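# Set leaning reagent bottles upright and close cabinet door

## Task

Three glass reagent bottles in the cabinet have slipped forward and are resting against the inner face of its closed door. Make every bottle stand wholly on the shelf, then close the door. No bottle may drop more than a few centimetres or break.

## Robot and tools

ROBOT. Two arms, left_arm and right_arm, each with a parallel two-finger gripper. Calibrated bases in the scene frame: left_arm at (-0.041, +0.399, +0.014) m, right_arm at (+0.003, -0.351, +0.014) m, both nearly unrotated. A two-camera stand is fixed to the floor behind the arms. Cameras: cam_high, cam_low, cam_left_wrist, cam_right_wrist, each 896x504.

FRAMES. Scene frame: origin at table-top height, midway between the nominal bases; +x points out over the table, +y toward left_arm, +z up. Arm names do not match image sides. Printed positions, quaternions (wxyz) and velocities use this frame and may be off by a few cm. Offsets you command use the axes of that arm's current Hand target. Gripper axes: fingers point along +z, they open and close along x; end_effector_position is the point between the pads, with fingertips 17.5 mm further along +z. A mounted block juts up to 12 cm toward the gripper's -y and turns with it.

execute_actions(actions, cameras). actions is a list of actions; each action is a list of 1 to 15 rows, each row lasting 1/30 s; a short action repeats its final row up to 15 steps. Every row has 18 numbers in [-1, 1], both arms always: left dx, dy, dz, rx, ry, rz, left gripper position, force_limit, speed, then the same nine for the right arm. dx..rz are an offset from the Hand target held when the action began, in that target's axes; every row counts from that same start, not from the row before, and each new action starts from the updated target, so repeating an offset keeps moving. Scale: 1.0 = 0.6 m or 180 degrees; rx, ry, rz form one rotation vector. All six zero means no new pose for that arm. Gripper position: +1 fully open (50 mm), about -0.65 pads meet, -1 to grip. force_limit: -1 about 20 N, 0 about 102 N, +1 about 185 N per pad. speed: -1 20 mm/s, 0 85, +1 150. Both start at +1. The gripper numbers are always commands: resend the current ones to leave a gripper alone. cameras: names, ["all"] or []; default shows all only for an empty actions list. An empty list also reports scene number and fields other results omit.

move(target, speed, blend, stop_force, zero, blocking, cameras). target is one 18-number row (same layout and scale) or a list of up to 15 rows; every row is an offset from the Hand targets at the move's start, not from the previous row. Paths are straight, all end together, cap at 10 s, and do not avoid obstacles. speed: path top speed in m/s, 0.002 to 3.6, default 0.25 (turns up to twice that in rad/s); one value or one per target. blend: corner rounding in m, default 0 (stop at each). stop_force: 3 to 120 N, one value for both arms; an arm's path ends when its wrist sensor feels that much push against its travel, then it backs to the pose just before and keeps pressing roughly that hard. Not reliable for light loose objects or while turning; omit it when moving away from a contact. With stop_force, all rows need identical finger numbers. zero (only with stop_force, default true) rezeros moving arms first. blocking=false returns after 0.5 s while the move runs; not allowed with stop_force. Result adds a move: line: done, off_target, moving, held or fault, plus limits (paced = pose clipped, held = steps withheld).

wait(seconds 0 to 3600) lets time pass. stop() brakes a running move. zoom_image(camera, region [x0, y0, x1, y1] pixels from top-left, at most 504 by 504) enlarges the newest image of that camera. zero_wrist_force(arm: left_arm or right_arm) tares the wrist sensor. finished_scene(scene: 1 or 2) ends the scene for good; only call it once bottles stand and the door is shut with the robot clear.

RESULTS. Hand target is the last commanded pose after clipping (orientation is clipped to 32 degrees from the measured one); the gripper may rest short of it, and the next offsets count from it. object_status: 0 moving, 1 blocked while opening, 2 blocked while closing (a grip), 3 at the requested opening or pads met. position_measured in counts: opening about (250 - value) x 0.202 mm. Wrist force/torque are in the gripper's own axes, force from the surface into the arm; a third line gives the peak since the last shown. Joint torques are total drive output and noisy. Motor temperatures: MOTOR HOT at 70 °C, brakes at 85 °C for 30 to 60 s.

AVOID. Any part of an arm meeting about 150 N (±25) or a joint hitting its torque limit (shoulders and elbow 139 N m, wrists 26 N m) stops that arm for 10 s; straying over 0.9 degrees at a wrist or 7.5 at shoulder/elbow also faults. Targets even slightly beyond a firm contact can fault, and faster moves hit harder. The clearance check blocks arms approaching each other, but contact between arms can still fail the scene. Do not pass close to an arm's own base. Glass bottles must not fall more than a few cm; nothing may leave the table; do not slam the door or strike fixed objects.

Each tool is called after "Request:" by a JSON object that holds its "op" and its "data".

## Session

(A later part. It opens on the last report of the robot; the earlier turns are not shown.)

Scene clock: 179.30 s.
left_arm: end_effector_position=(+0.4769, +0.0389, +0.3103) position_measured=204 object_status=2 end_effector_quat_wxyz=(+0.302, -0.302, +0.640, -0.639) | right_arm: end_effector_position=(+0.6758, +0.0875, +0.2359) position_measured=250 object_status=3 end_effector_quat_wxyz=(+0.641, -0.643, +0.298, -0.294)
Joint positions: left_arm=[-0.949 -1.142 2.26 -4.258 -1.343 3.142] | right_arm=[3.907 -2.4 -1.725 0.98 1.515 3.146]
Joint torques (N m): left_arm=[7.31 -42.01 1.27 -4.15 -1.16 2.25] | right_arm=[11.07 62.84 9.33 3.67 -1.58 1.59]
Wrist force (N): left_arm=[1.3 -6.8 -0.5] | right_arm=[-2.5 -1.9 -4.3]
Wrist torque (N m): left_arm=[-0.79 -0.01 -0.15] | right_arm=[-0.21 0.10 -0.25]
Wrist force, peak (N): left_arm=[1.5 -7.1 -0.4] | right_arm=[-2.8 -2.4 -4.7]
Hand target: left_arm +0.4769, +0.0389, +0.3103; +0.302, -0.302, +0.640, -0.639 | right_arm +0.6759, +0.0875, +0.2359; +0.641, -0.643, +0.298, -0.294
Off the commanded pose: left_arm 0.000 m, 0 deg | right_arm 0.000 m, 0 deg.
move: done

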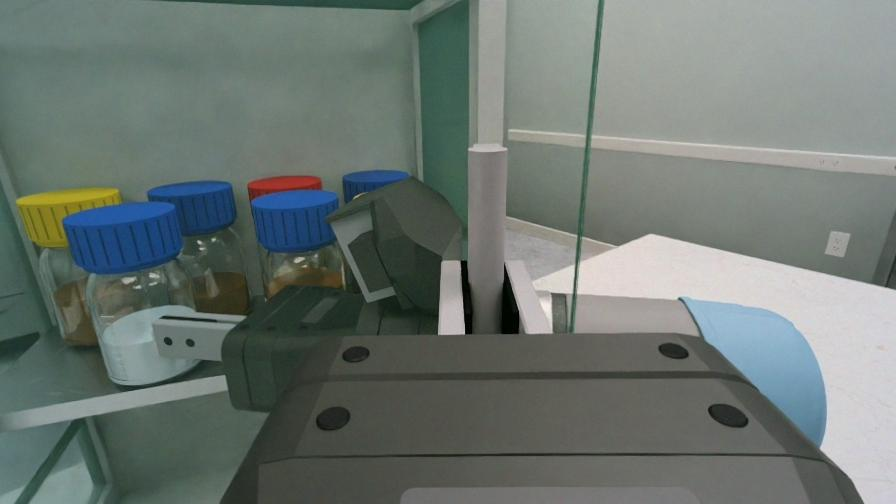

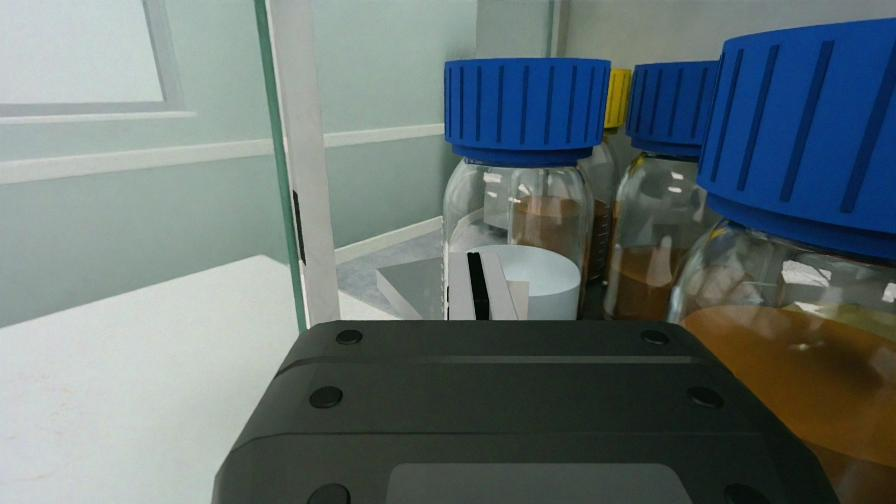

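Request:
{"op": "move", "data": {"target": [0,0,0,0,0,0,-1,-0.8,-1, 0,0,-0.0667,0,0,0,-1,-1,0], "speed": 0.08, "cameras": ["cam_right_wrist","cam_left_wrist"]}}

Scene clock: 181.60 s.
left_arm: end_effector_position=(+0.4769, +0.0389, +0.3103) position_measured=204 object_status=2 end_effector_quat_wxyz=(+0.302, -0.302, +0.640, -0.639) | right_arm: end_effector_position=(+0.6455, +0.0615, +0.2361) position_measured=250 object_status=3 end_effector_quat_wxyz=(+0.641, -0.643, +0.298, -0.294)
Joint positions: left_arm=[-0.949 -1.142 2.26 -4.258 -1.343 3.142] | right_arm=[3.912 -2.349 -1.852 1.055 1.51 3.146]
Joint torques (N m): left_arm=[6.97 -41.3 0.29 -4.07 -1.17 2.29] | right_arm=[12.4 61.76 3.85 4.8 -1.27 1.42]
Wrist force (N): left_arm=[1.4 -6.7 -0.5] | right_arm=[-1.6 -1.5 -3.8]
Wrist torque (N m): left_arm=[-0.78 -0.01 -0.15] | right_arm=[-0.19 0.08 -0.23]
Wrist force, peak (N): left_arm=[1.4 -7.3 -0.6] | right_arm=[-2.8 -2.1 -4.6]
Hand target: left_arm +0.4769, +0.0389, +0.3103; +0.302, -0.302, +0.640, -0.639 | right_arm +0.6454, +0.0615, +0.2361; +0.641, -0.643, +0.298, -0.294
Off the commanded pose: left_arm 0.000 m, 0 deg | right_arm 0.000 m, 0 deg.
move: done
Images, in order (width x height): cam_left_wrist 896x504, cam_right_wrist 896x504.

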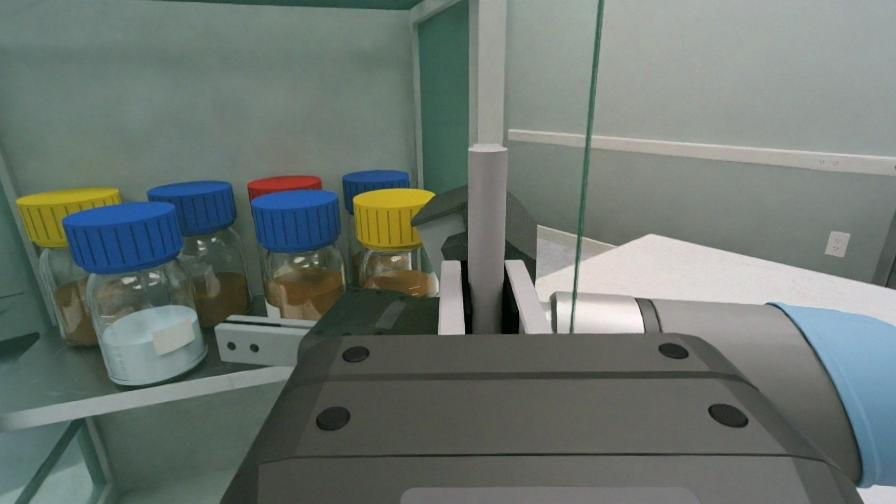

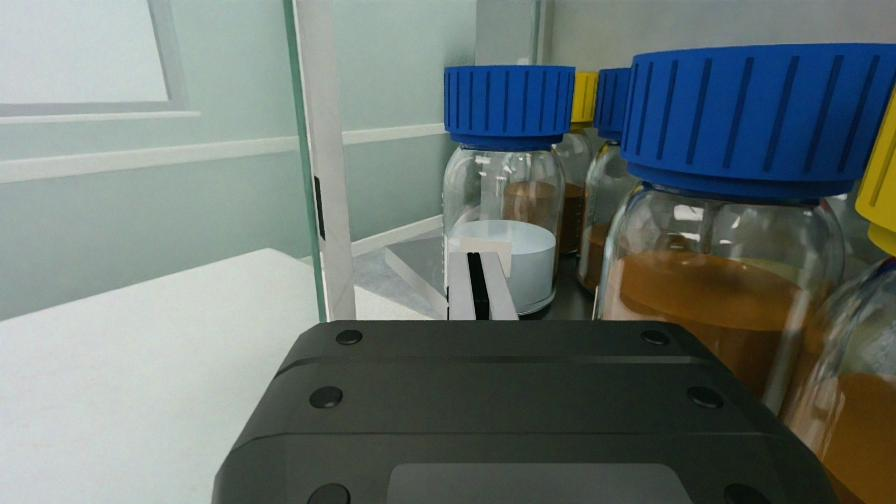

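Request:
{"op": "move", "data": {"target": [0,0,0,0,0,0,-1,-0.8,-1, 0,0,-0.3083,0,0,0,-1,-1,0], "speed": 0.15, "cameras": ["all"]}}

Request:
{"op": "zoom_image", "data": {"camera": "cam_left_wrist", "region": [0, 180, 448, 432]}}

Scene clock: 186.77 s.
left_arm: end_effector_position=(+0.4769, +0.0389, +0.3103) position_measured=204 object_status=2 end_effector_quat_wxyz=(+0.302, -0.302, +0.640, -0.639) | right_arm: end_effector_position=(+0.5048, -0.0585, +0.2368) position_measured=250 object_status=3 end_effector_quat_wxyz=(+0.641, -0.643, +0.298, -0.294)
Joint positions: left_arm=[-0.949 -1.142 2.26 -4.258 -1.343 3.142] | right_arm=[3.949 -2.177 -2.385 1.416 1.473 3.146]
Joint torques (N m): left_arm=[7.24 -42.08 0.4 -4.28 -0.97 2.31] | right_arm=[11.95 46.04 -3.37 5.23 -1.13 1.13]
Wrist force (N): left_arm=[1.5 -6.9 -0.5] | right_arm=[-1.4 -1.8 -3.7]
Wrist torque (N m): left_arm=[-0.80 -0.03 -0.15] | right_arm=[-0.24 0.04 -0.26]
Wrist force, peak (N): left_arm=[1.5 -7.2 -0.3] | right_arm=[-1.2 -1.4 -4.8]
Hand target: left_arm +0.4769, +0.0389, +0.3103; +0.302, -0.302, +0.640, -0.639 | right_arm +0.5047, -0.0586, +0.2368; +0.641, -0.643, +0.298, -0.294
Off the commanded pose: left_arm 0.000 m, 0 deg | right_arm 0.000 m, 0 deg.
move: done

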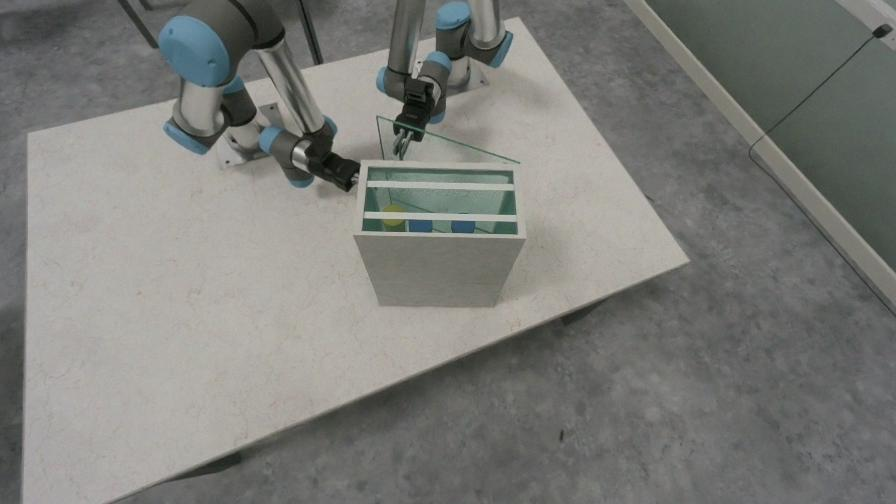

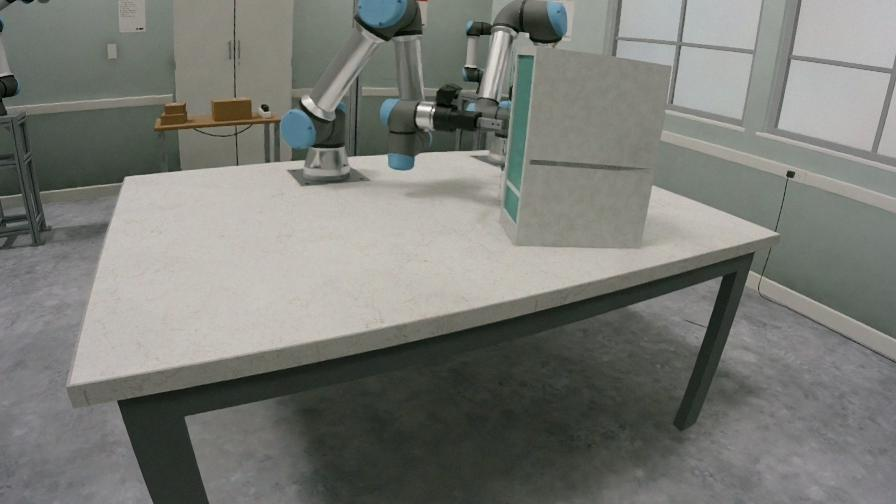

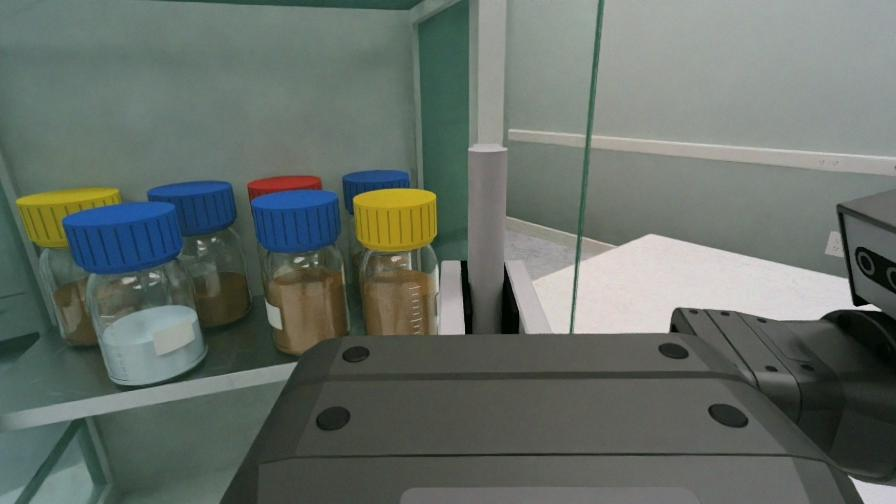

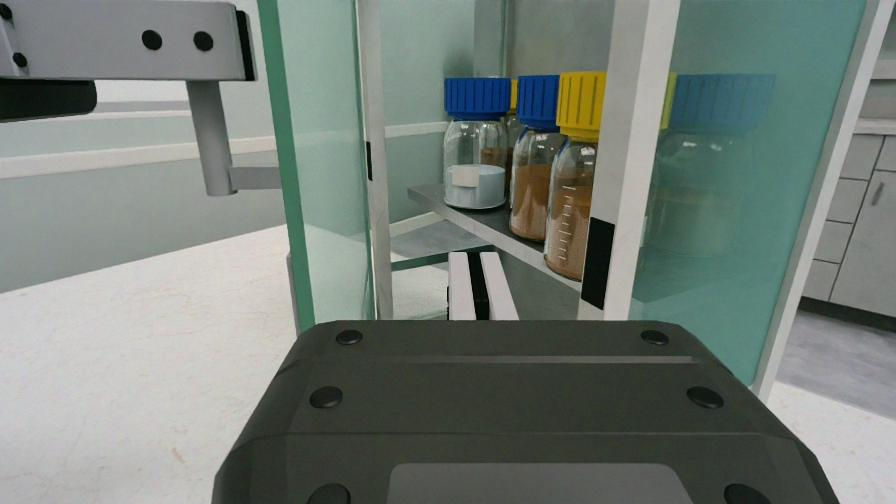

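Scaled by 1.125.

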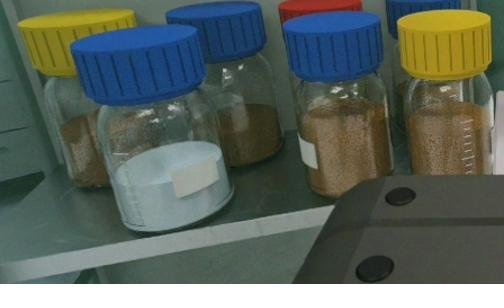

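Request:
{"op": "zoom_image", "data": {"camera": "cam_right_wrist", "region": [380, 60, 660, 310]}}

Scaled by 1.800.

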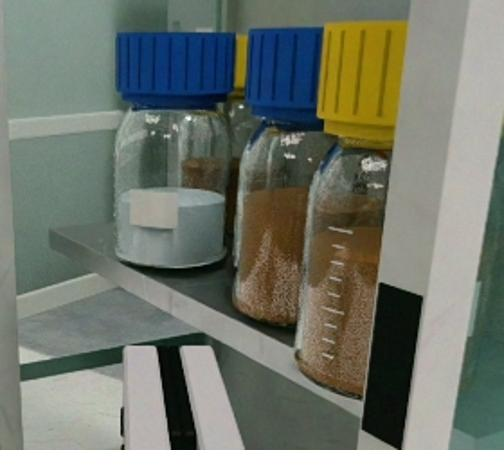

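Request:
{"op": "move", "data": {"target": [[-0.0203,0,-0.0687,0,0.036,0,-1,-0.8,-1, 0,0,0,0,0,0,-1,-1,0],[-0.0553,0,-0.1402,0,0.058,0,-1,-0.8,-1, 0,0,0,0,0,0,-1,-1,0],[-0.1020,0,-0.2047,0,0.0806,0,-1,-0.8,-1, 0,0,0,0,0,0,-1,-1,0]], "speed": 0.08, "blend": [0.008,0.008,0], "cameras": ["cam_high","cam_left_wrist"]}}

Scene clock: 193.10 s.
left_arm: end_effector_position=(+0.4213, +0.1427, +0.3104) position_measured=204 object_status=2 end_effector_quat_wxyz=(+0.222, -0.222, +0.672, -0.671) | right_arm: end_effector_position=(+0.5047, -0.0586, +0.2368) position_measured=250 object_status=3 end_effector_quat_wxyz=(+0.641, -0.643, +0.298, -0.294)
Joint positions: left_arm=[-0.629 -1.23 2.437 -4.347 -1.906 3.142] | right_arm=[3.949 -2.177 -2.385 1.417 1.473 3.146]
Joint torques (N m): left_arm=[2.76 -26.92 -13.53 -1.97 7.54 0.06] | right_arm=[12.19 44.64 -3.33 4.97 -1.23 -0.23]
Wrist force (N): left_arm=[23.4 -2.7 -8.4] | right_arm=[-1.7 -1.7 -3.5]
Wrist torque (N m): left_arm=[-0.65 0.24 -0.17] | right_arm=[-0.21 0.08 -0.25]
Wrist force, peak (N): left_arm=[48.0 -4.6 -17.1] | right_arm=[-1.4 -1.7 -4.0]
Hand target: left_arm +0.4213, +0.1427, +0.3104; +0.222, -0.222, +0.672, -0.671 (not the last commanded pose) | right_arm +0.5047, -0.0586, +0.2368; +0.641, -0.643, +0.298, -0.294
Tool commands: left_gripper/position=-1.0 left_gripper/force_limit=-0.796078 left_gripper/speed=-1.0 right_gripper/position=-1.0 right_gripper/force_limit=-1.0 right_gripper/speed=+0.0
Off the commanded pose: left_arm 0.022 m, 1 deg | right_arm 0.000 m, 0 deg.
TORQUE FAULT: joint 5 (wrist 2) of the left arm strayed more than 0.9 degrees from its planned motion, and that arm stopped. A torque fault puts only its own arm into a fault stop. That arm's remaining commands of this call were not run. That arm may still press on what stopped it. That arm is still stopped at the end of this call. That arm stays stopped for about 10 more seconds. Until then a move that you send moves the other arm only, and its call returns only when the move has ended. Once the stop has ended, the next robot result says so. If the stop ends while you think or write, that arm runs what you send next, counted from a new Hand target: where the arm stands when the stop ends. While its stop runs, that arm takes no new command, but its gripper still runs the gripper command that each later call begins with. Until it ends, the stop uses up actions while you think or wait. An arm that is not stopped still takes commands.
move: fault (left_arm); path passed 2 of 3 targets

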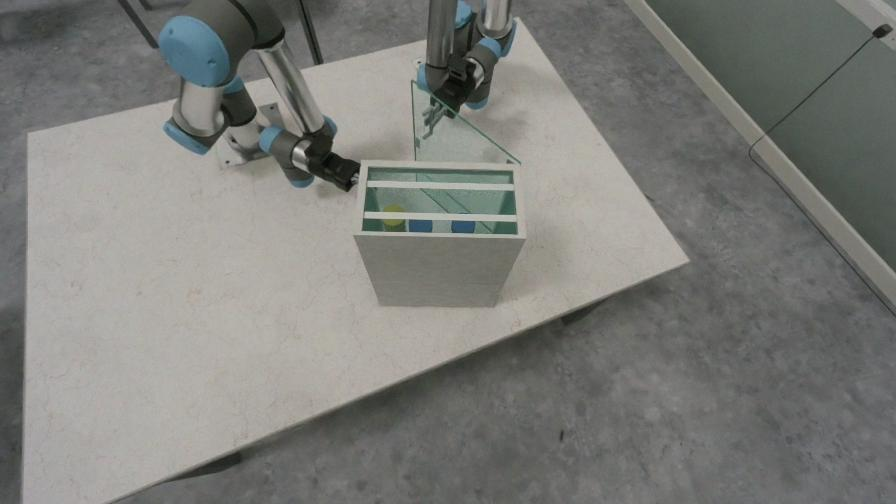

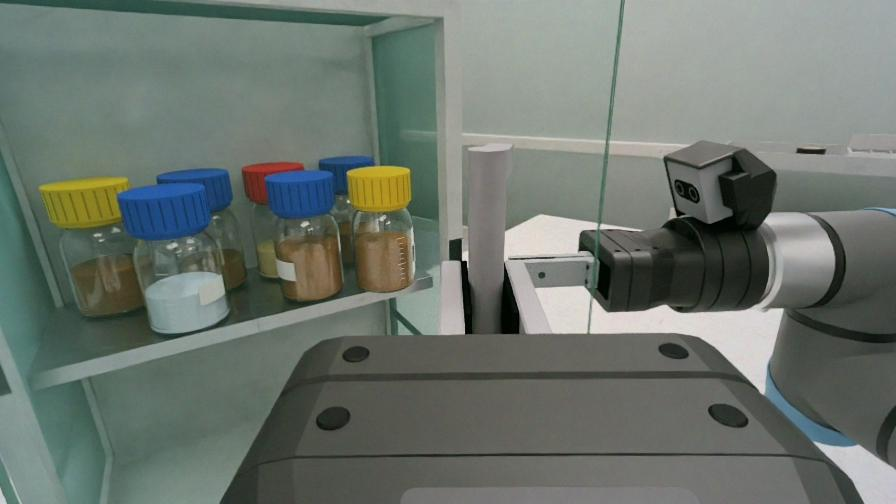

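Request:
{"op": "move", "data": {"target": [0,0,0,0,0,0,-1,-0.8,-1, -0.0302,0.0083,0.1083,0,0.3206,0,-1,-1,0], "speed": 0.25, "cameras": ["cam_high","cam_left_wrist","cam_right_wrist"]}}

Scene clock: 198.67 s.
left_arm: end_effector_position=(+0.4213, +0.1427, +0.3104) position_measured=204 object_status=2 end_effector_quat_wxyz=(+0.222, -0.222, +0.672, -0.671) | right_arm: end_effector_position=(+0.5423, -0.0026, +0.2316) position_measured=250 object_status=3 end_effector_quat_wxyz=(+0.419, -0.420, +0.570, -0.569)
Joint positions: left_arm=[-0.629 -1.23 2.437 -4.347 -1.906 3.142] | right_arm=[4.375 -2.362 -1.843 1.006 0.04 3.198]
Joint torques (N m): left_arm=[2.75 -26.67 -12.22 -1.95 7.45 -0.03] | right_arm=[-11.97 59.19 3.74 -2.61 -1.28 1.54]
Wrist force (N): left_arm=[23.3 -2.7 -8.3] | right_arm=[-1.4 -1.5 -3.8]
Wrist torque (N m): left_arm=[-0.65 0.22 -0.17] | right_arm=[-0.18 0.05 -0.22]
Wrist force, peak (N): left_arm=[23.7 -3.1 -8.7] | right_arm=[-2.5 -1.6 -3.6]
Hand target: left_arm +0.4213, +0.1427, +0.3104; +0.222, -0.222, +0.672, -0.671 | right_arm +0.5423, -0.0026, +0.2317; +0.418, -0.421, +0.570, -0.568
Tool commands: left_gripper/position=-1.0 left_gripper/force_limit=-0.796078 left_gripper/speed=-1.0 right_gripper/position=-1.0 right_gripper/force_limit=-1.0 right_gripper/speed=+0.0
Off the commanded pose: right_arm 0.000 m, 0 deg.
TORQUE FAULT, CONTINUED: the left arm was still stopped when this call began, by the torque fault of joint 5 (wrist 2) that an earlier result reported. Since the last result the stop counts as 5 of the actions that you can send in this scene. That arm ran no command of this call. That arm is still stopped at the end of this call. That arm stays stopped for about 4 more seconds. If the stop ends while you think or write, that arm runs what you send next, counted from a new Hand target: where the arm stands when the stop ends. While its stop runs, that arm takes no new command, but its gripper still runs the gripper command that each later call begins with.
move: done (right_arm), not run (left_arm; its earlier fault stop)

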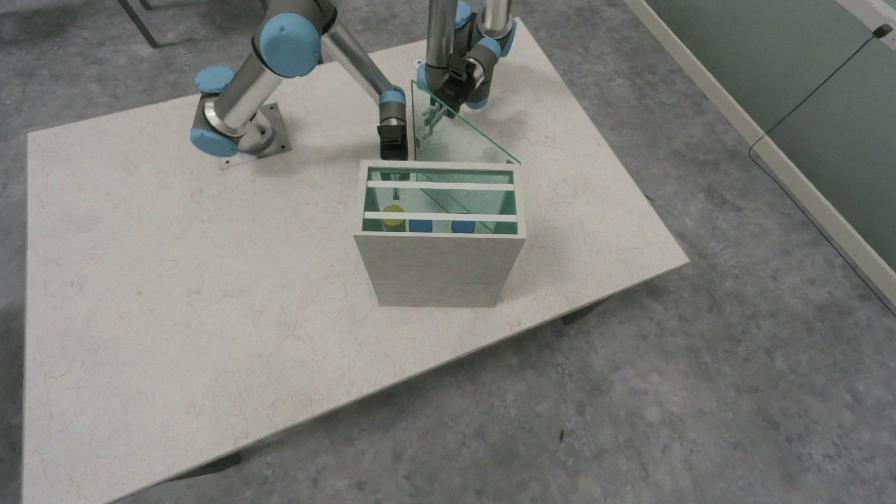

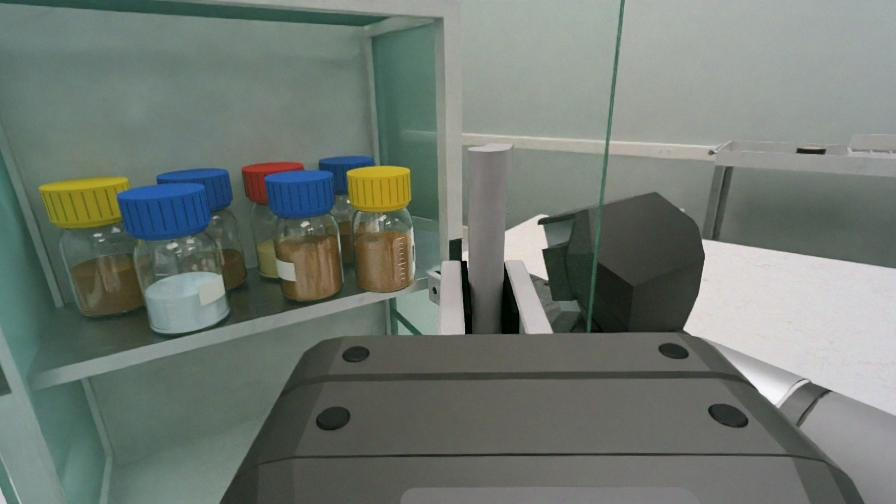

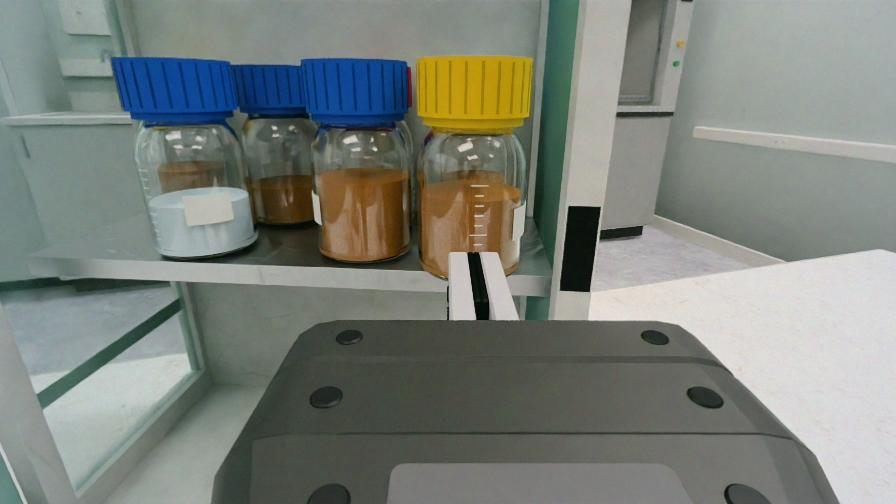

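Request:
{"op": "move", "data": {"target": [[0,0,0,0,0,0,-1,-0.8,-1, 0.0069,0,0.0747,0,0,0,-1,-1,0],[0,0,0,0,0,0,-1,-0.8,-1, 0.0130,0,0.1393,0,0,0,-1,-1,0]], "speed": [0.12,0.05], "blend": [0.005,0], "stop_force": 15, "cameras": ["cam_left_wrist","cam_right_wrist"]}}

Request:
{"op": "zoom_image", "data": {"camera": "cam_right_wrist", "region": [100, 40, 604, 340]}}

Request:
{"op": "zoom_image", "data": {"camera": "cam_left_wrist", "region": [20, 140, 460, 390]}}

Scene clock: 201.63 s.
left_arm: end_effector_position=(+0.4213, +0.1427, +0.3104) position_measured=204 object_status=2 end_effector_quat_wxyz=(+0.222, -0.222, +0.672, -0.671) | right_arm: end_effector_position=(+0.6199, -0.0348, +0.2312) position_measured=250 object_status=3 end_effector_quat_wxyz=(+0.418, -0.421, +0.570, -0.568)
Joint positions: left_arm=[-0.629 -1.23 2.437 -4.347 -1.906 3.142] | right_arm=[4.21 -2.395 -1.757 0.985 0.204 3.166]
Joint torques (N m): left_arm=[2.86 -26.37 -12.08 -2.03 7.64 -0.02] | right_arm=[-12.59 33.52 22.83 -1.93 1.29 -1.58]
Wrist force (N): left_arm=[23.5 -2.6 -8.3] | right_arm=[-1.6 -1.5 -4.6]
Wrist torque (N m): left_arm=[-0.64 0.19 -0.17] | right_arm=[-0.14 0.08 -0.08]
Wrist force, peak (N): left_arm=[23.5 -2.8 -8.6] | right_arm=[-1.7 -1.8 -4.7]
Hand target: left_arm +0.4213, +0.1427, +0.3104; +0.222, -0.222, +0.672, -0.671 | right_arm +0.6199, -0.0348, +0.2312; +0.418, -0.421, +0.570, -0.568
Tool commands: left_gripper/position=-1.0 left_gripper/force_limit=-0.796078 left_gripper/speed=-1.0 right_gripper/position=-1.0 right_gripper/force_limit=-1.0 right_gripper/speed=+0.0
Off the commanded pose: right_arm 0.000 m, 0 deg.
TORQUE FAULT, CONTINUED: the left arm was still stopped when this call began, by the torque fault of joint 5 (wrist 2) that an earlier result reported. Since the last result the stop counts as 1 of the actions that you can send in this scene. That arm ran no command of this call. That arm is still stopped at the end of this call. That arm stays stopped for about 1 more second. If the stop ends while you think or write, that arm runs what you send next, counted from a new Hand target: where the arm stands when the stop ends. While its stop runs, that arm takes no new command, but its gripper still runs the gripper command that each later call begins with.
move: done (right_arm), not run (left_arm; its earlier fault stop)

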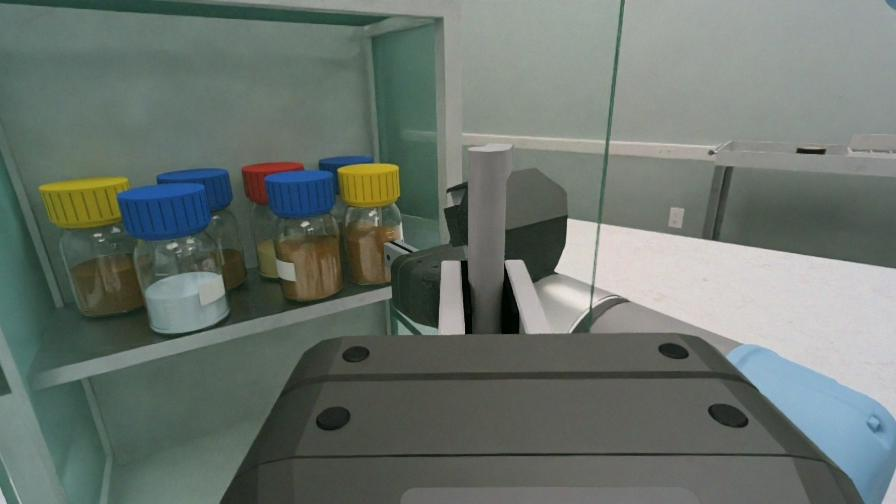

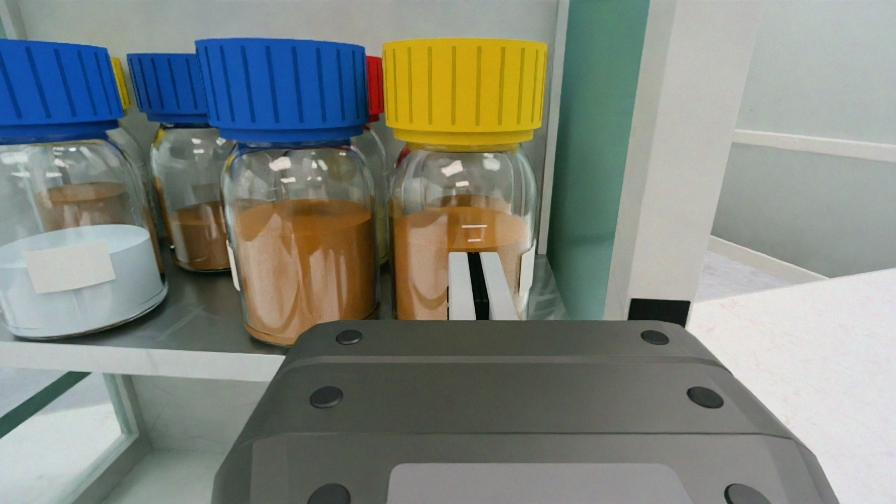

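Scaled by 1.000.

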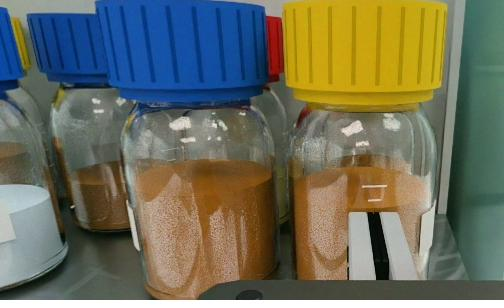

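Scaled by 1.145.

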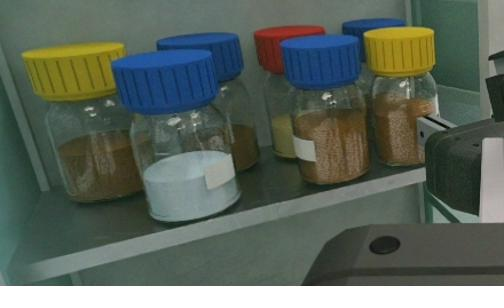

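Request:
{"op": "move", "data": {"target": [[0,0,0,0,0,0,-1,-0.8,-1, -0.0155,0,-0.166,0,0,0,-1,-1,0],[0,0,0,0,0,0,-1,-0.8,-1, 0.3218,0,-0.1107,0,0,0,-1,-1,0]], "speed": [0.15,0.3], "blend": [0.02,0], "cameras": ["cam_left_wrist","cam_high"]}}

Request:
{"op": "zoom_image", "data": {"camera": "cam_left_wrist", "region": [20, 140, 460, 390]}}

Scene clock: 207.77 s.
left_arm: end_effector_position=(+0.4213, +0.1427, +0.3104) position_measured=204 object_status=2 end_effector_quat_wxyz=(+0.222, -0.222, +0.672, -0.671) | right_arm: end_effector_position=(+0.4992, -0.1996, +0.2319) position_measured=250 object_status=3 end_effector_quat_wxyz=(+0.418, -0.421, +0.571, -0.568)
Joint positions: left_arm=[-0.629 -1.23 2.437 -4.347 -1.906 3.142] | right_arm=[4.292 -2.194 -2.372 1.372 0.122 3.191]
Joint torques (N m): left_arm=[13.94 -26.85 -10.91 -2.47 7.44 0.1] | right_arm=[-11.68 16.28 13.58 3.02 1.25 -1.77]
Wrist force (N): left_arm=[22.7 -2.9 -8.2] | right_arm=[-1.3 -1.3 -3.3]
Wrist torque (N m): left_arm=[-0.69 0.23 -0.17] | right_arm=[-0.15 0.01 -0.11]
Wrist force, peak (N): left_arm=[23.5 -3.0 -8.4] | right_arm=[-3.3 -1.3 -4.6]
Hand target: left_arm +0.4213, +0.1427, +0.3104; +0.222, -0.222, +0.672, -0.671 | right_arm +0.4992, -0.1996, +0.2319; +0.418, -0.421, +0.570, -0.568
Off the commanded pose: left_arm 0.000 m, 0 deg | right_arm 0.000 m, 0 deg.
TORQUE FAULT, CONTINUED: the left arm's stop, for the torque fault of joint 5 (wrist 2) that an earlier result reported, is over. The rest of the stop counts as 2 of the actions that you can send in this scene. The stop ended before this call began, so that arm ran this call's commands, counted from a new Hand target: where the arm stood when the stop ended. That arm stops again at each new torque fault.
move: done; blend cut to 0 m at target 1
Images, in order (width x height): cam_high 896x504, cam_left_wrist 896x504.

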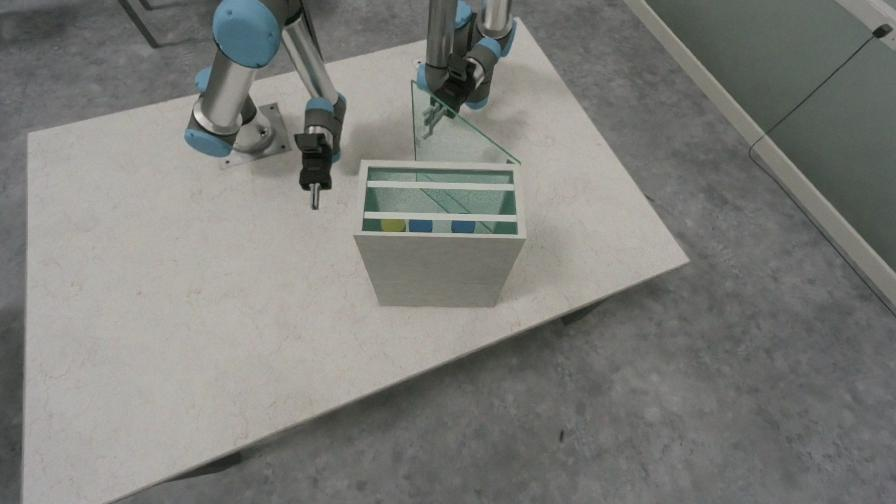

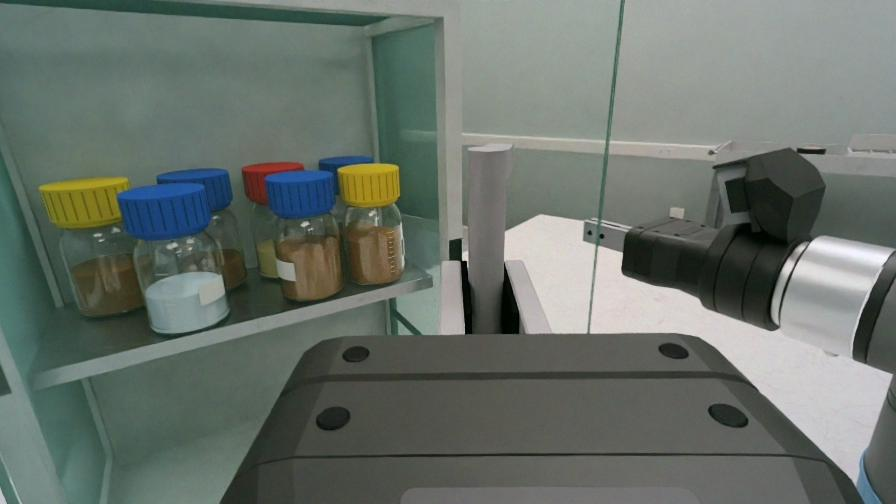

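Scaled by 1.145.

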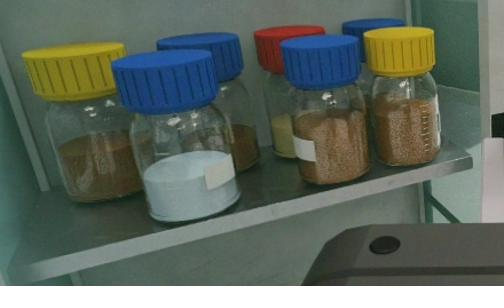

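Request:
{"op": "move", "data": {"target": [[0.0138,0,0.0438,0,-0.0206,0,-1,-0.8,-1, 0,0,0,0,0,0,-1,-1,0],[0.0232,0,0.0900,0,-0.0411,0,-1,-0.8,-1, 0,0,0,0,0,0,-1,-1,0],[0.0287,0,0.1425,0,-0.0594,0,-1,-0.8,-1, 0,0,0,0,0,0,-1,-1,0],[0.0288,0,0.1942,0,-0.0772,0,-1,-0.8,-1, 0,0,0,0,0,0,-1,-1,0],[0.0238,0,0.2495,0,-0.1133,0,-1,-0.8,-1, 0,0,0,0,0,0,-1,-1,0],[0.0155,0,0.2868,0,-0.1383,0,-1,-0.8,-1, 0,0,0,0,0,0,-1,-1,0],[0.0062,0,0.3147,0,-0.1689,0,-1,-0.8,-1, 0,0,0,0,0,0,-1,-1,0],[-0.0070,0,0.3568,0,-0.1967,0,-1,-0.8,-1, 0,0,0,0,0,0,-1,-1,0]], "speed": [0.06,0.07,0.07,0.07,0.07,0.07,0.07,0.05], "blend": [0.004,0.004,0.004,0.004,0.004,0.004,0.004,0], "cameras": ["cam_left_wrist","cam_high"]}}

Scene clock: 213.90 s.
left_arm: end_effector_position=(+0.5437, -0.0207, +0.3103) position_measured=204 object_status=2 end_effector_quat_wxyz=(+0.406, -0.405, +0.579, -0.579) | right_arm: end_effector_position=(+0.4992, -0.1996, +0.2319) position_measured=250 object_status=3 end_effector_quat_wxyz=(+0.418, -0.421, +0.571, -0.568)
Joint positions: left_arm=[-1.087 -0.992 1.955 -4.104 -0.865 3.142] | right_arm=[4.292 -2.194 -2.371 1.373 0.122 3.191]
Joint torques (N m): left_arm=[-8.06 -48.66 -3.27 -2.35 -6.27 -2.2] | right_arm=[-11.83 17.22 12.72 2.79 1.22 -1.48]
Wrist force (N): left_arm=[-15.0 -7.6 4.3] | right_arm=[-1.8 -1.3 -3.5]
Wrist torque (N m): left_arm=[-0.62 -0.63 -0.13] | right_arm=[-0.14 0.09 -0.11]
Wrist force, peak (N): left_arm=[24.6 -3.2 -9.6] | right_arm=[-1.5 -1.7 -3.7]
Hand target: left_arm +0.5436, -0.0206, +0.3103; +0.406, -0.405, +0.580, -0.579 (not the last commanded pose) | right_arm +0.4992, -0.1996, +0.2319; +0.418, -0.421, +0.571, -0.568
Off the commanded pose: left_arm 0.010 m, 2 deg | right_arm 0.000 m, 0 deg.
move: held (left_arm; a check stopped the path); path passed 7 of 8 targets; limits=held
pose unreachable (left arm): on one or more control steps of this call, first in action 0 (counted from 0), this arm could not follow its commanded pose, so it was not sent that pose on those steps. It may still have moved: this result reports where it is.
cause: moving toward the commanded pose would bring a part of the arm too close to another arm (a part of this arm just beyond joint 3 (elbow) and a part of the right arm just beyond its joint 3 (elbow), 9 mm apart when this arm was first held).
Images, in order (width x height): cam_high 896x504, cam_left_wrist 896x504.

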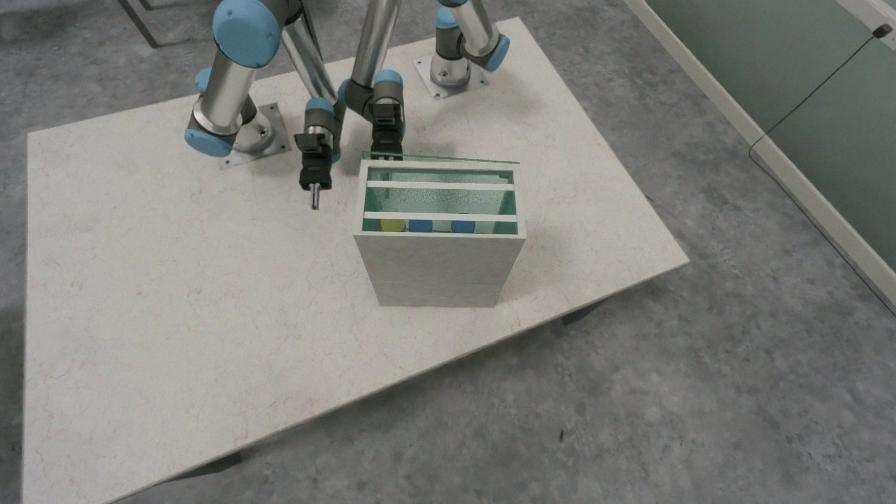

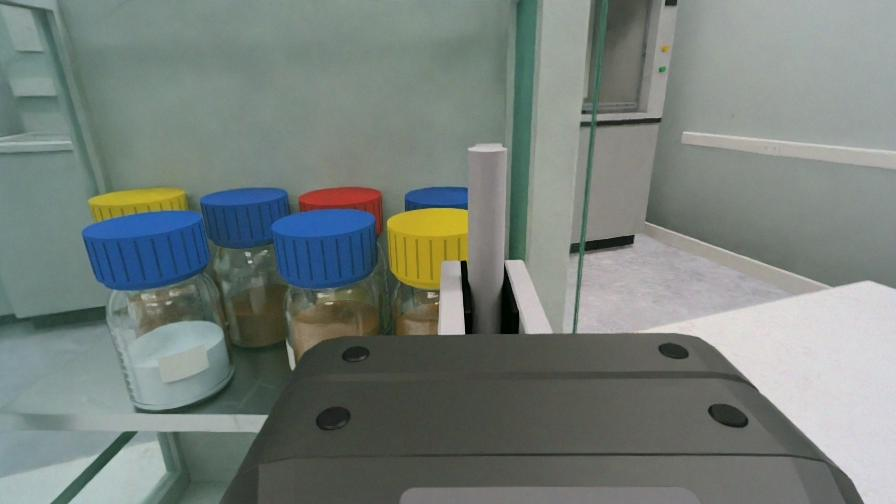

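Request:
{"op": "move", "data": {"target": [[0,0,0,0,0,0,-1,-0.8,-1, 0.1775,0,0.1605,0,0,0,-1,-1,0],[0.0045,0,0.0169,0,-0.0106,0,-1,-0.8,-1, 0.1775,0,0.1605,0,0,0,-1,-1,0]], "speed": [0.3,0.05], "blend": [0.003,0], "cameras": ["cam_left_wrist","cam_high"]}}

Scene clock: 216.10 s.
left_arm: end_effector_position=(+0.5522, -0.0266, +0.3103) position_measured=204 object_status=2 end_effector_quat_wxyz=(+0.415, -0.415, +0.573, -0.572) | right_arm: end_effector_position=(+0.5596, -0.3298, +0.2314) position_measured=250 object_status=3 end_effector_quat_wxyz=(+0.418, -0.421, +0.571, -0.568)
Joint positions: left_arm=[-1.091 -0.971 1.912 -4.082 -0.828 3.142] | right_arm=[3.875 -2.191 -2.399 1.436 0.54 3.151]
Joint torques (N m): left_arm=[-34.53 -26.59 -30.82 3.04 -6.72 -1.1] | right_arm=[-10.7 16.91 13.82 -1.02 1.5 -1.56]
Wrist force (N): left_arm=[-30.2 -3.4 9.9] | right_arm=[-1.5 -1.4 -3.4]
Wrist torque (N m): left_arm=[-0.52 -0.69 -0.13] | right_arm=[-0.18 0.04 -0.11]
Wrist force, peak (N): left_arm=[-30.2 -3.4 9.9] | right_arm=[-3.3 -1.6 -4.8]
Hand target: left_arm +0.5522, -0.0267, +0.3103; +0.415, -0.415, +0.573, -0.572 | right_arm +0.5596, -0.3298, +0.2314; +0.418, -0.421, +0.571, -0.568
Off the commanded pose: left_arm 0.000 m, 0 deg | right_arm 0.000 m, 0 deg.
move: done
Images, in order (width x height): cam_high 896x504, cam_left_wrist 896x504.

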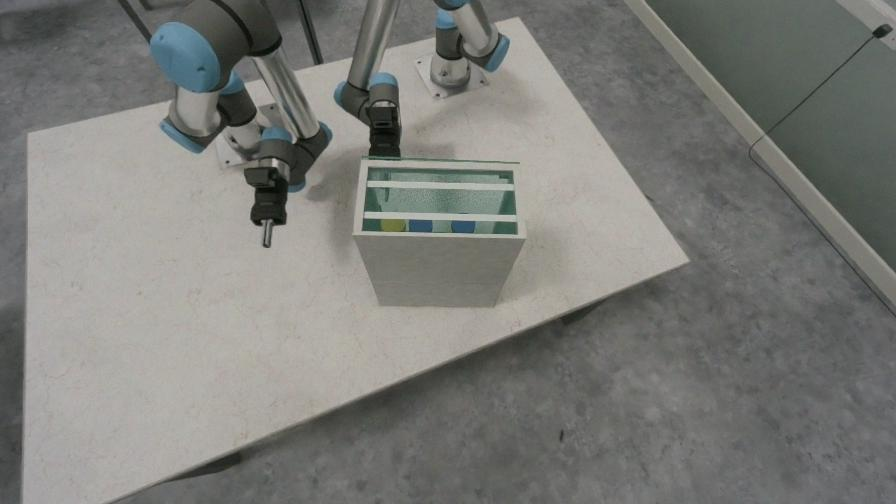

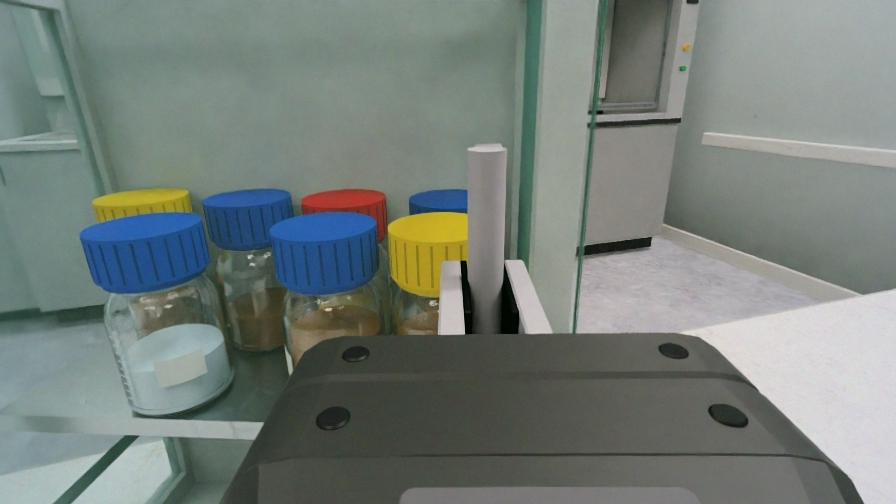

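Request:
{"op": "move", "data": {"target": [-0.0032,0,0.0033,0,0,0,-1,-0.8,-1, 0,0,0,0,0,0,-1,-1,0], "speed": 0.02, "stop_force": 25, "cameras": ["cam_high"]}}

Request:
{"op": "zoom_image", "data": {"camera": "cam_high", "region": [320, 110, 560, 250]}}

Scene clock: 218.20 s.
left_arm: end_effector_position=(+0.5534, -0.0263, +0.3103) position_measured=204 object_status=2 end_effector_quat_wxyz=(+0.415, -0.415, +0.573, -0.572) | right_arm: end_effector_position=(+0.5596, -0.3298, +0.2314) position_measured=250 object_status=3 end_effector_quat_wxyz=(+0.418, -0.421, +0.571, -0.568)
Joint positions: left_arm=[-1.088 -0.97 1.91 -4.081 -0.831 3.142] | right_arm=[3.875 -2.191 -2.399 1.436 0.54 3.151]
Joint torques (N m): left_arm=[-11.99 -50.55 -1.23 -2.86 -2.05 -0.84] | right_arm=[-11.55 16.56 13.99 -0.96 1.38 -1.66]
Wrist force (N): left_arm=[-2.5 -8.5 4.1] | right_arm=[-1.8 -1.5 -3.7]
Wrist torque (N m): left_arm=[-0.66 -0.41 -0.13] | right_arm=[-0.20 0.09 -0.11]
Wrist force, peak (N): left_arm=[-32.5 -3.1 10.5] | right_arm=[-1.7 -1.5 -3.8]
Hand target: left_arm +0.5534, -0.0263, +0.3103; +0.415, -0.415, +0.573, -0.572 (not the last commanded pose) | right_arm +0.5596, -0.3298, +0.2314; +0.418, -0.421, +0.571, -0.568
Off the commanded pose: left_arm 0.001 m, 0 deg | right_arm 0.000 m, 0 deg.
move: contact (left_arm)

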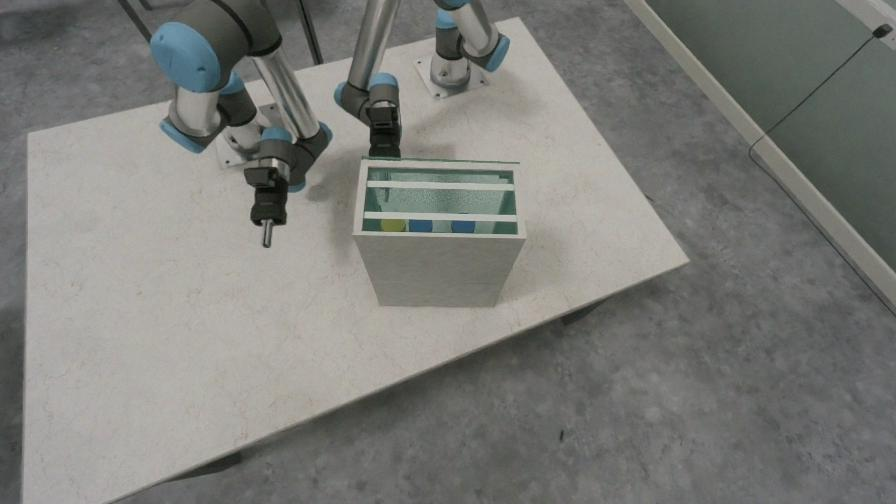

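Scaled by 2.100.

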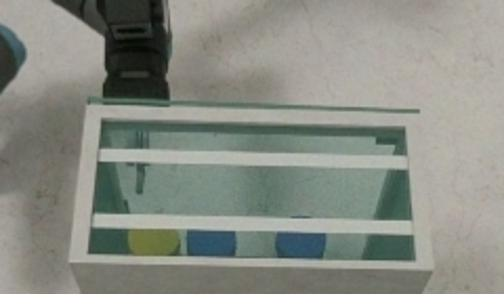

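Request:
{"op": "move", "data": {"target": [0,0,0.008,0,0,0,-1,-0.8,-1, 0,0,0,0,0,0,-1,-1,0], "speed": 0.015, "stop_force": 12}}

Scene clock: 220.00 s.
left_arm: end_effector_position=(+0.5570, -0.0275, +0.3103) position_measured=204 object_status=2 end_effector_quat_wxyz=(+0.415, -0.415, +0.573, -0.572) | right_arm: end_effector_position=(+0.5596, -0.3298, +0.2314) position_measured=250 object_status=3 end_effector_quat_wxyz=(+0.418, -0.421, +0.571, -0.568)
Joint positions: left_arm=[-1.083 -0.965 1.9 -4.076 -0.837 3.142] | right_arm=[3.875 -2.191 -2.399 1.436 0.54 3.151]
Joint torques (N m): left_arm=[2.5 -50.51 -0.54 -3.37 4.1 -0.75] | right_arm=[-11.51 17.01 13.6 -0.97 1.33 -1.52]
Wrist force (N): left_arm=[13.8 -9.1 -8.8] | right_arm=[-1.7 -1.3 -3.4]
Wrist torque (N m): left_arm=[-0.66 -0.44 -0.13] | right_arm=[-0.17 0.07 -0.11]
Wrist force, peak (N): left_arm=[14.4 -12.4 -12.4] | right_arm=[-1.6 -1.5 -3.9]
Hand target: left_arm +0.5570, -0.0275, +0.3103; +0.415, -0.415, +0.573, -0.572 (not the last commanded pose) | right_arm +0.5596, -0.3298, +0.2314; +0.418, -0.421, +0.571, -0.568
Off the commanded pose: left_arm 0.001 m, 0 deg | right_arm 0.000 m, 0 deg.
move: contact (left_arm)

Request:
{"op": "move", "data": {"target": [0,0,0,0,0,0,0.2,-0.8,-0.5, 0,0,0,0,0,0,-1,-1,0], "cameras": ["cam_left_wrist","cam_high"]}}

Request:
{"op": "zoom_image", "data": {"camera": "cam_high", "region": [340, 130, 540, 250]}}

Scene clock: 220.97 s.
left_arm: end_effector_position=(+0.5570, -0.0275, +0.3103) position_measured=123 object_status=3 end_effector_quat_wxyz=(+0.415, -0.415, +0.573, -0.572) | right_arm: end_effector_position=(+0.5596, -0.3298, +0.2314) position_measured=250 object_status=3 end_effector_quat_wxyz=(+0.418, -0.421, +0.571, -0.568)
Joint positions: left_arm=[-1.083 -0.965 1.9 -4.076 -0.837 3.142] | right_arm=[3.875 -2.191 -2.399 1.436 0.54 3.151]
Joint torques (N m): left_arm=[2.33 -51.48 -12 -3.5 -1.47 -0.76] | right_arm=[-11.68 17.11 13.37 -0.97 1.33 -1.56]
Wrist force (N): left_arm=[2.6 -0.3 -0.7] | right_arm=[-1.6 -1.4 -3.5]
Wrist torque (N m): left_arm=[-0.43 -0.37 -0.15] | right_arm=[-0.17 0.06 -0.12]
Wrist force, peak (N): left_arm=[14.1 -9.0 -8.4] | right_arm=[-1.8 -1.5 -3.8]
Hand target: left_arm +0.5570, -0.0275, +0.3103; +0.415, -0.415, +0.573, -0.572 | right_arm +0.5596, -0.3298, +0.2314; +0.418, -0.421, +0.571, -0.568
Off the commanded pose: left_arm 0.000 m, 0 deg | right_arm 0.000 m, 0 deg.
move: done
Images, in order (width x height): cam_high 896x504, cam_left_wrist 896x504.

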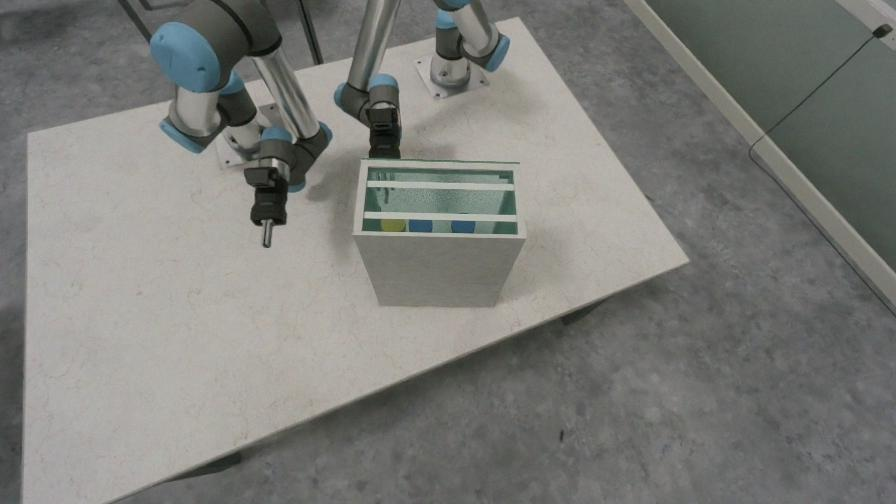

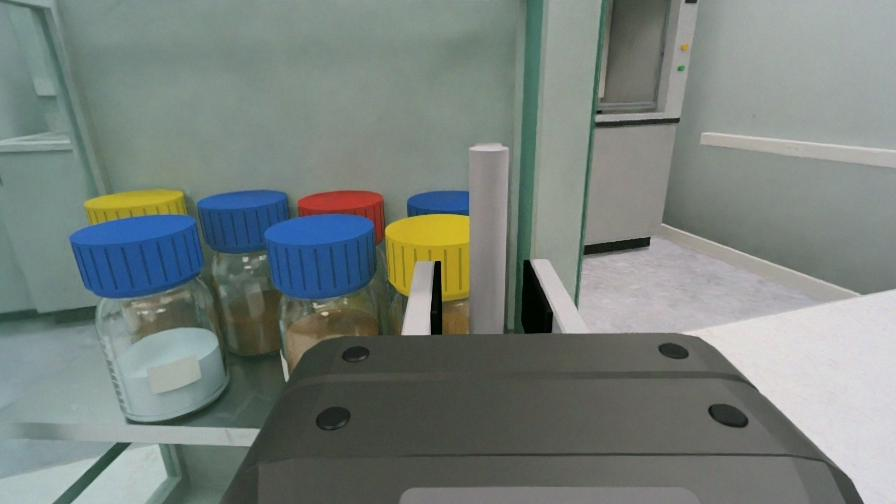

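Scaled by 2.520.

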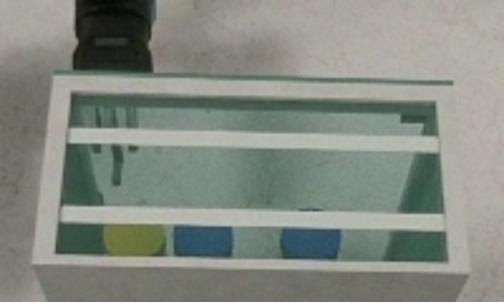

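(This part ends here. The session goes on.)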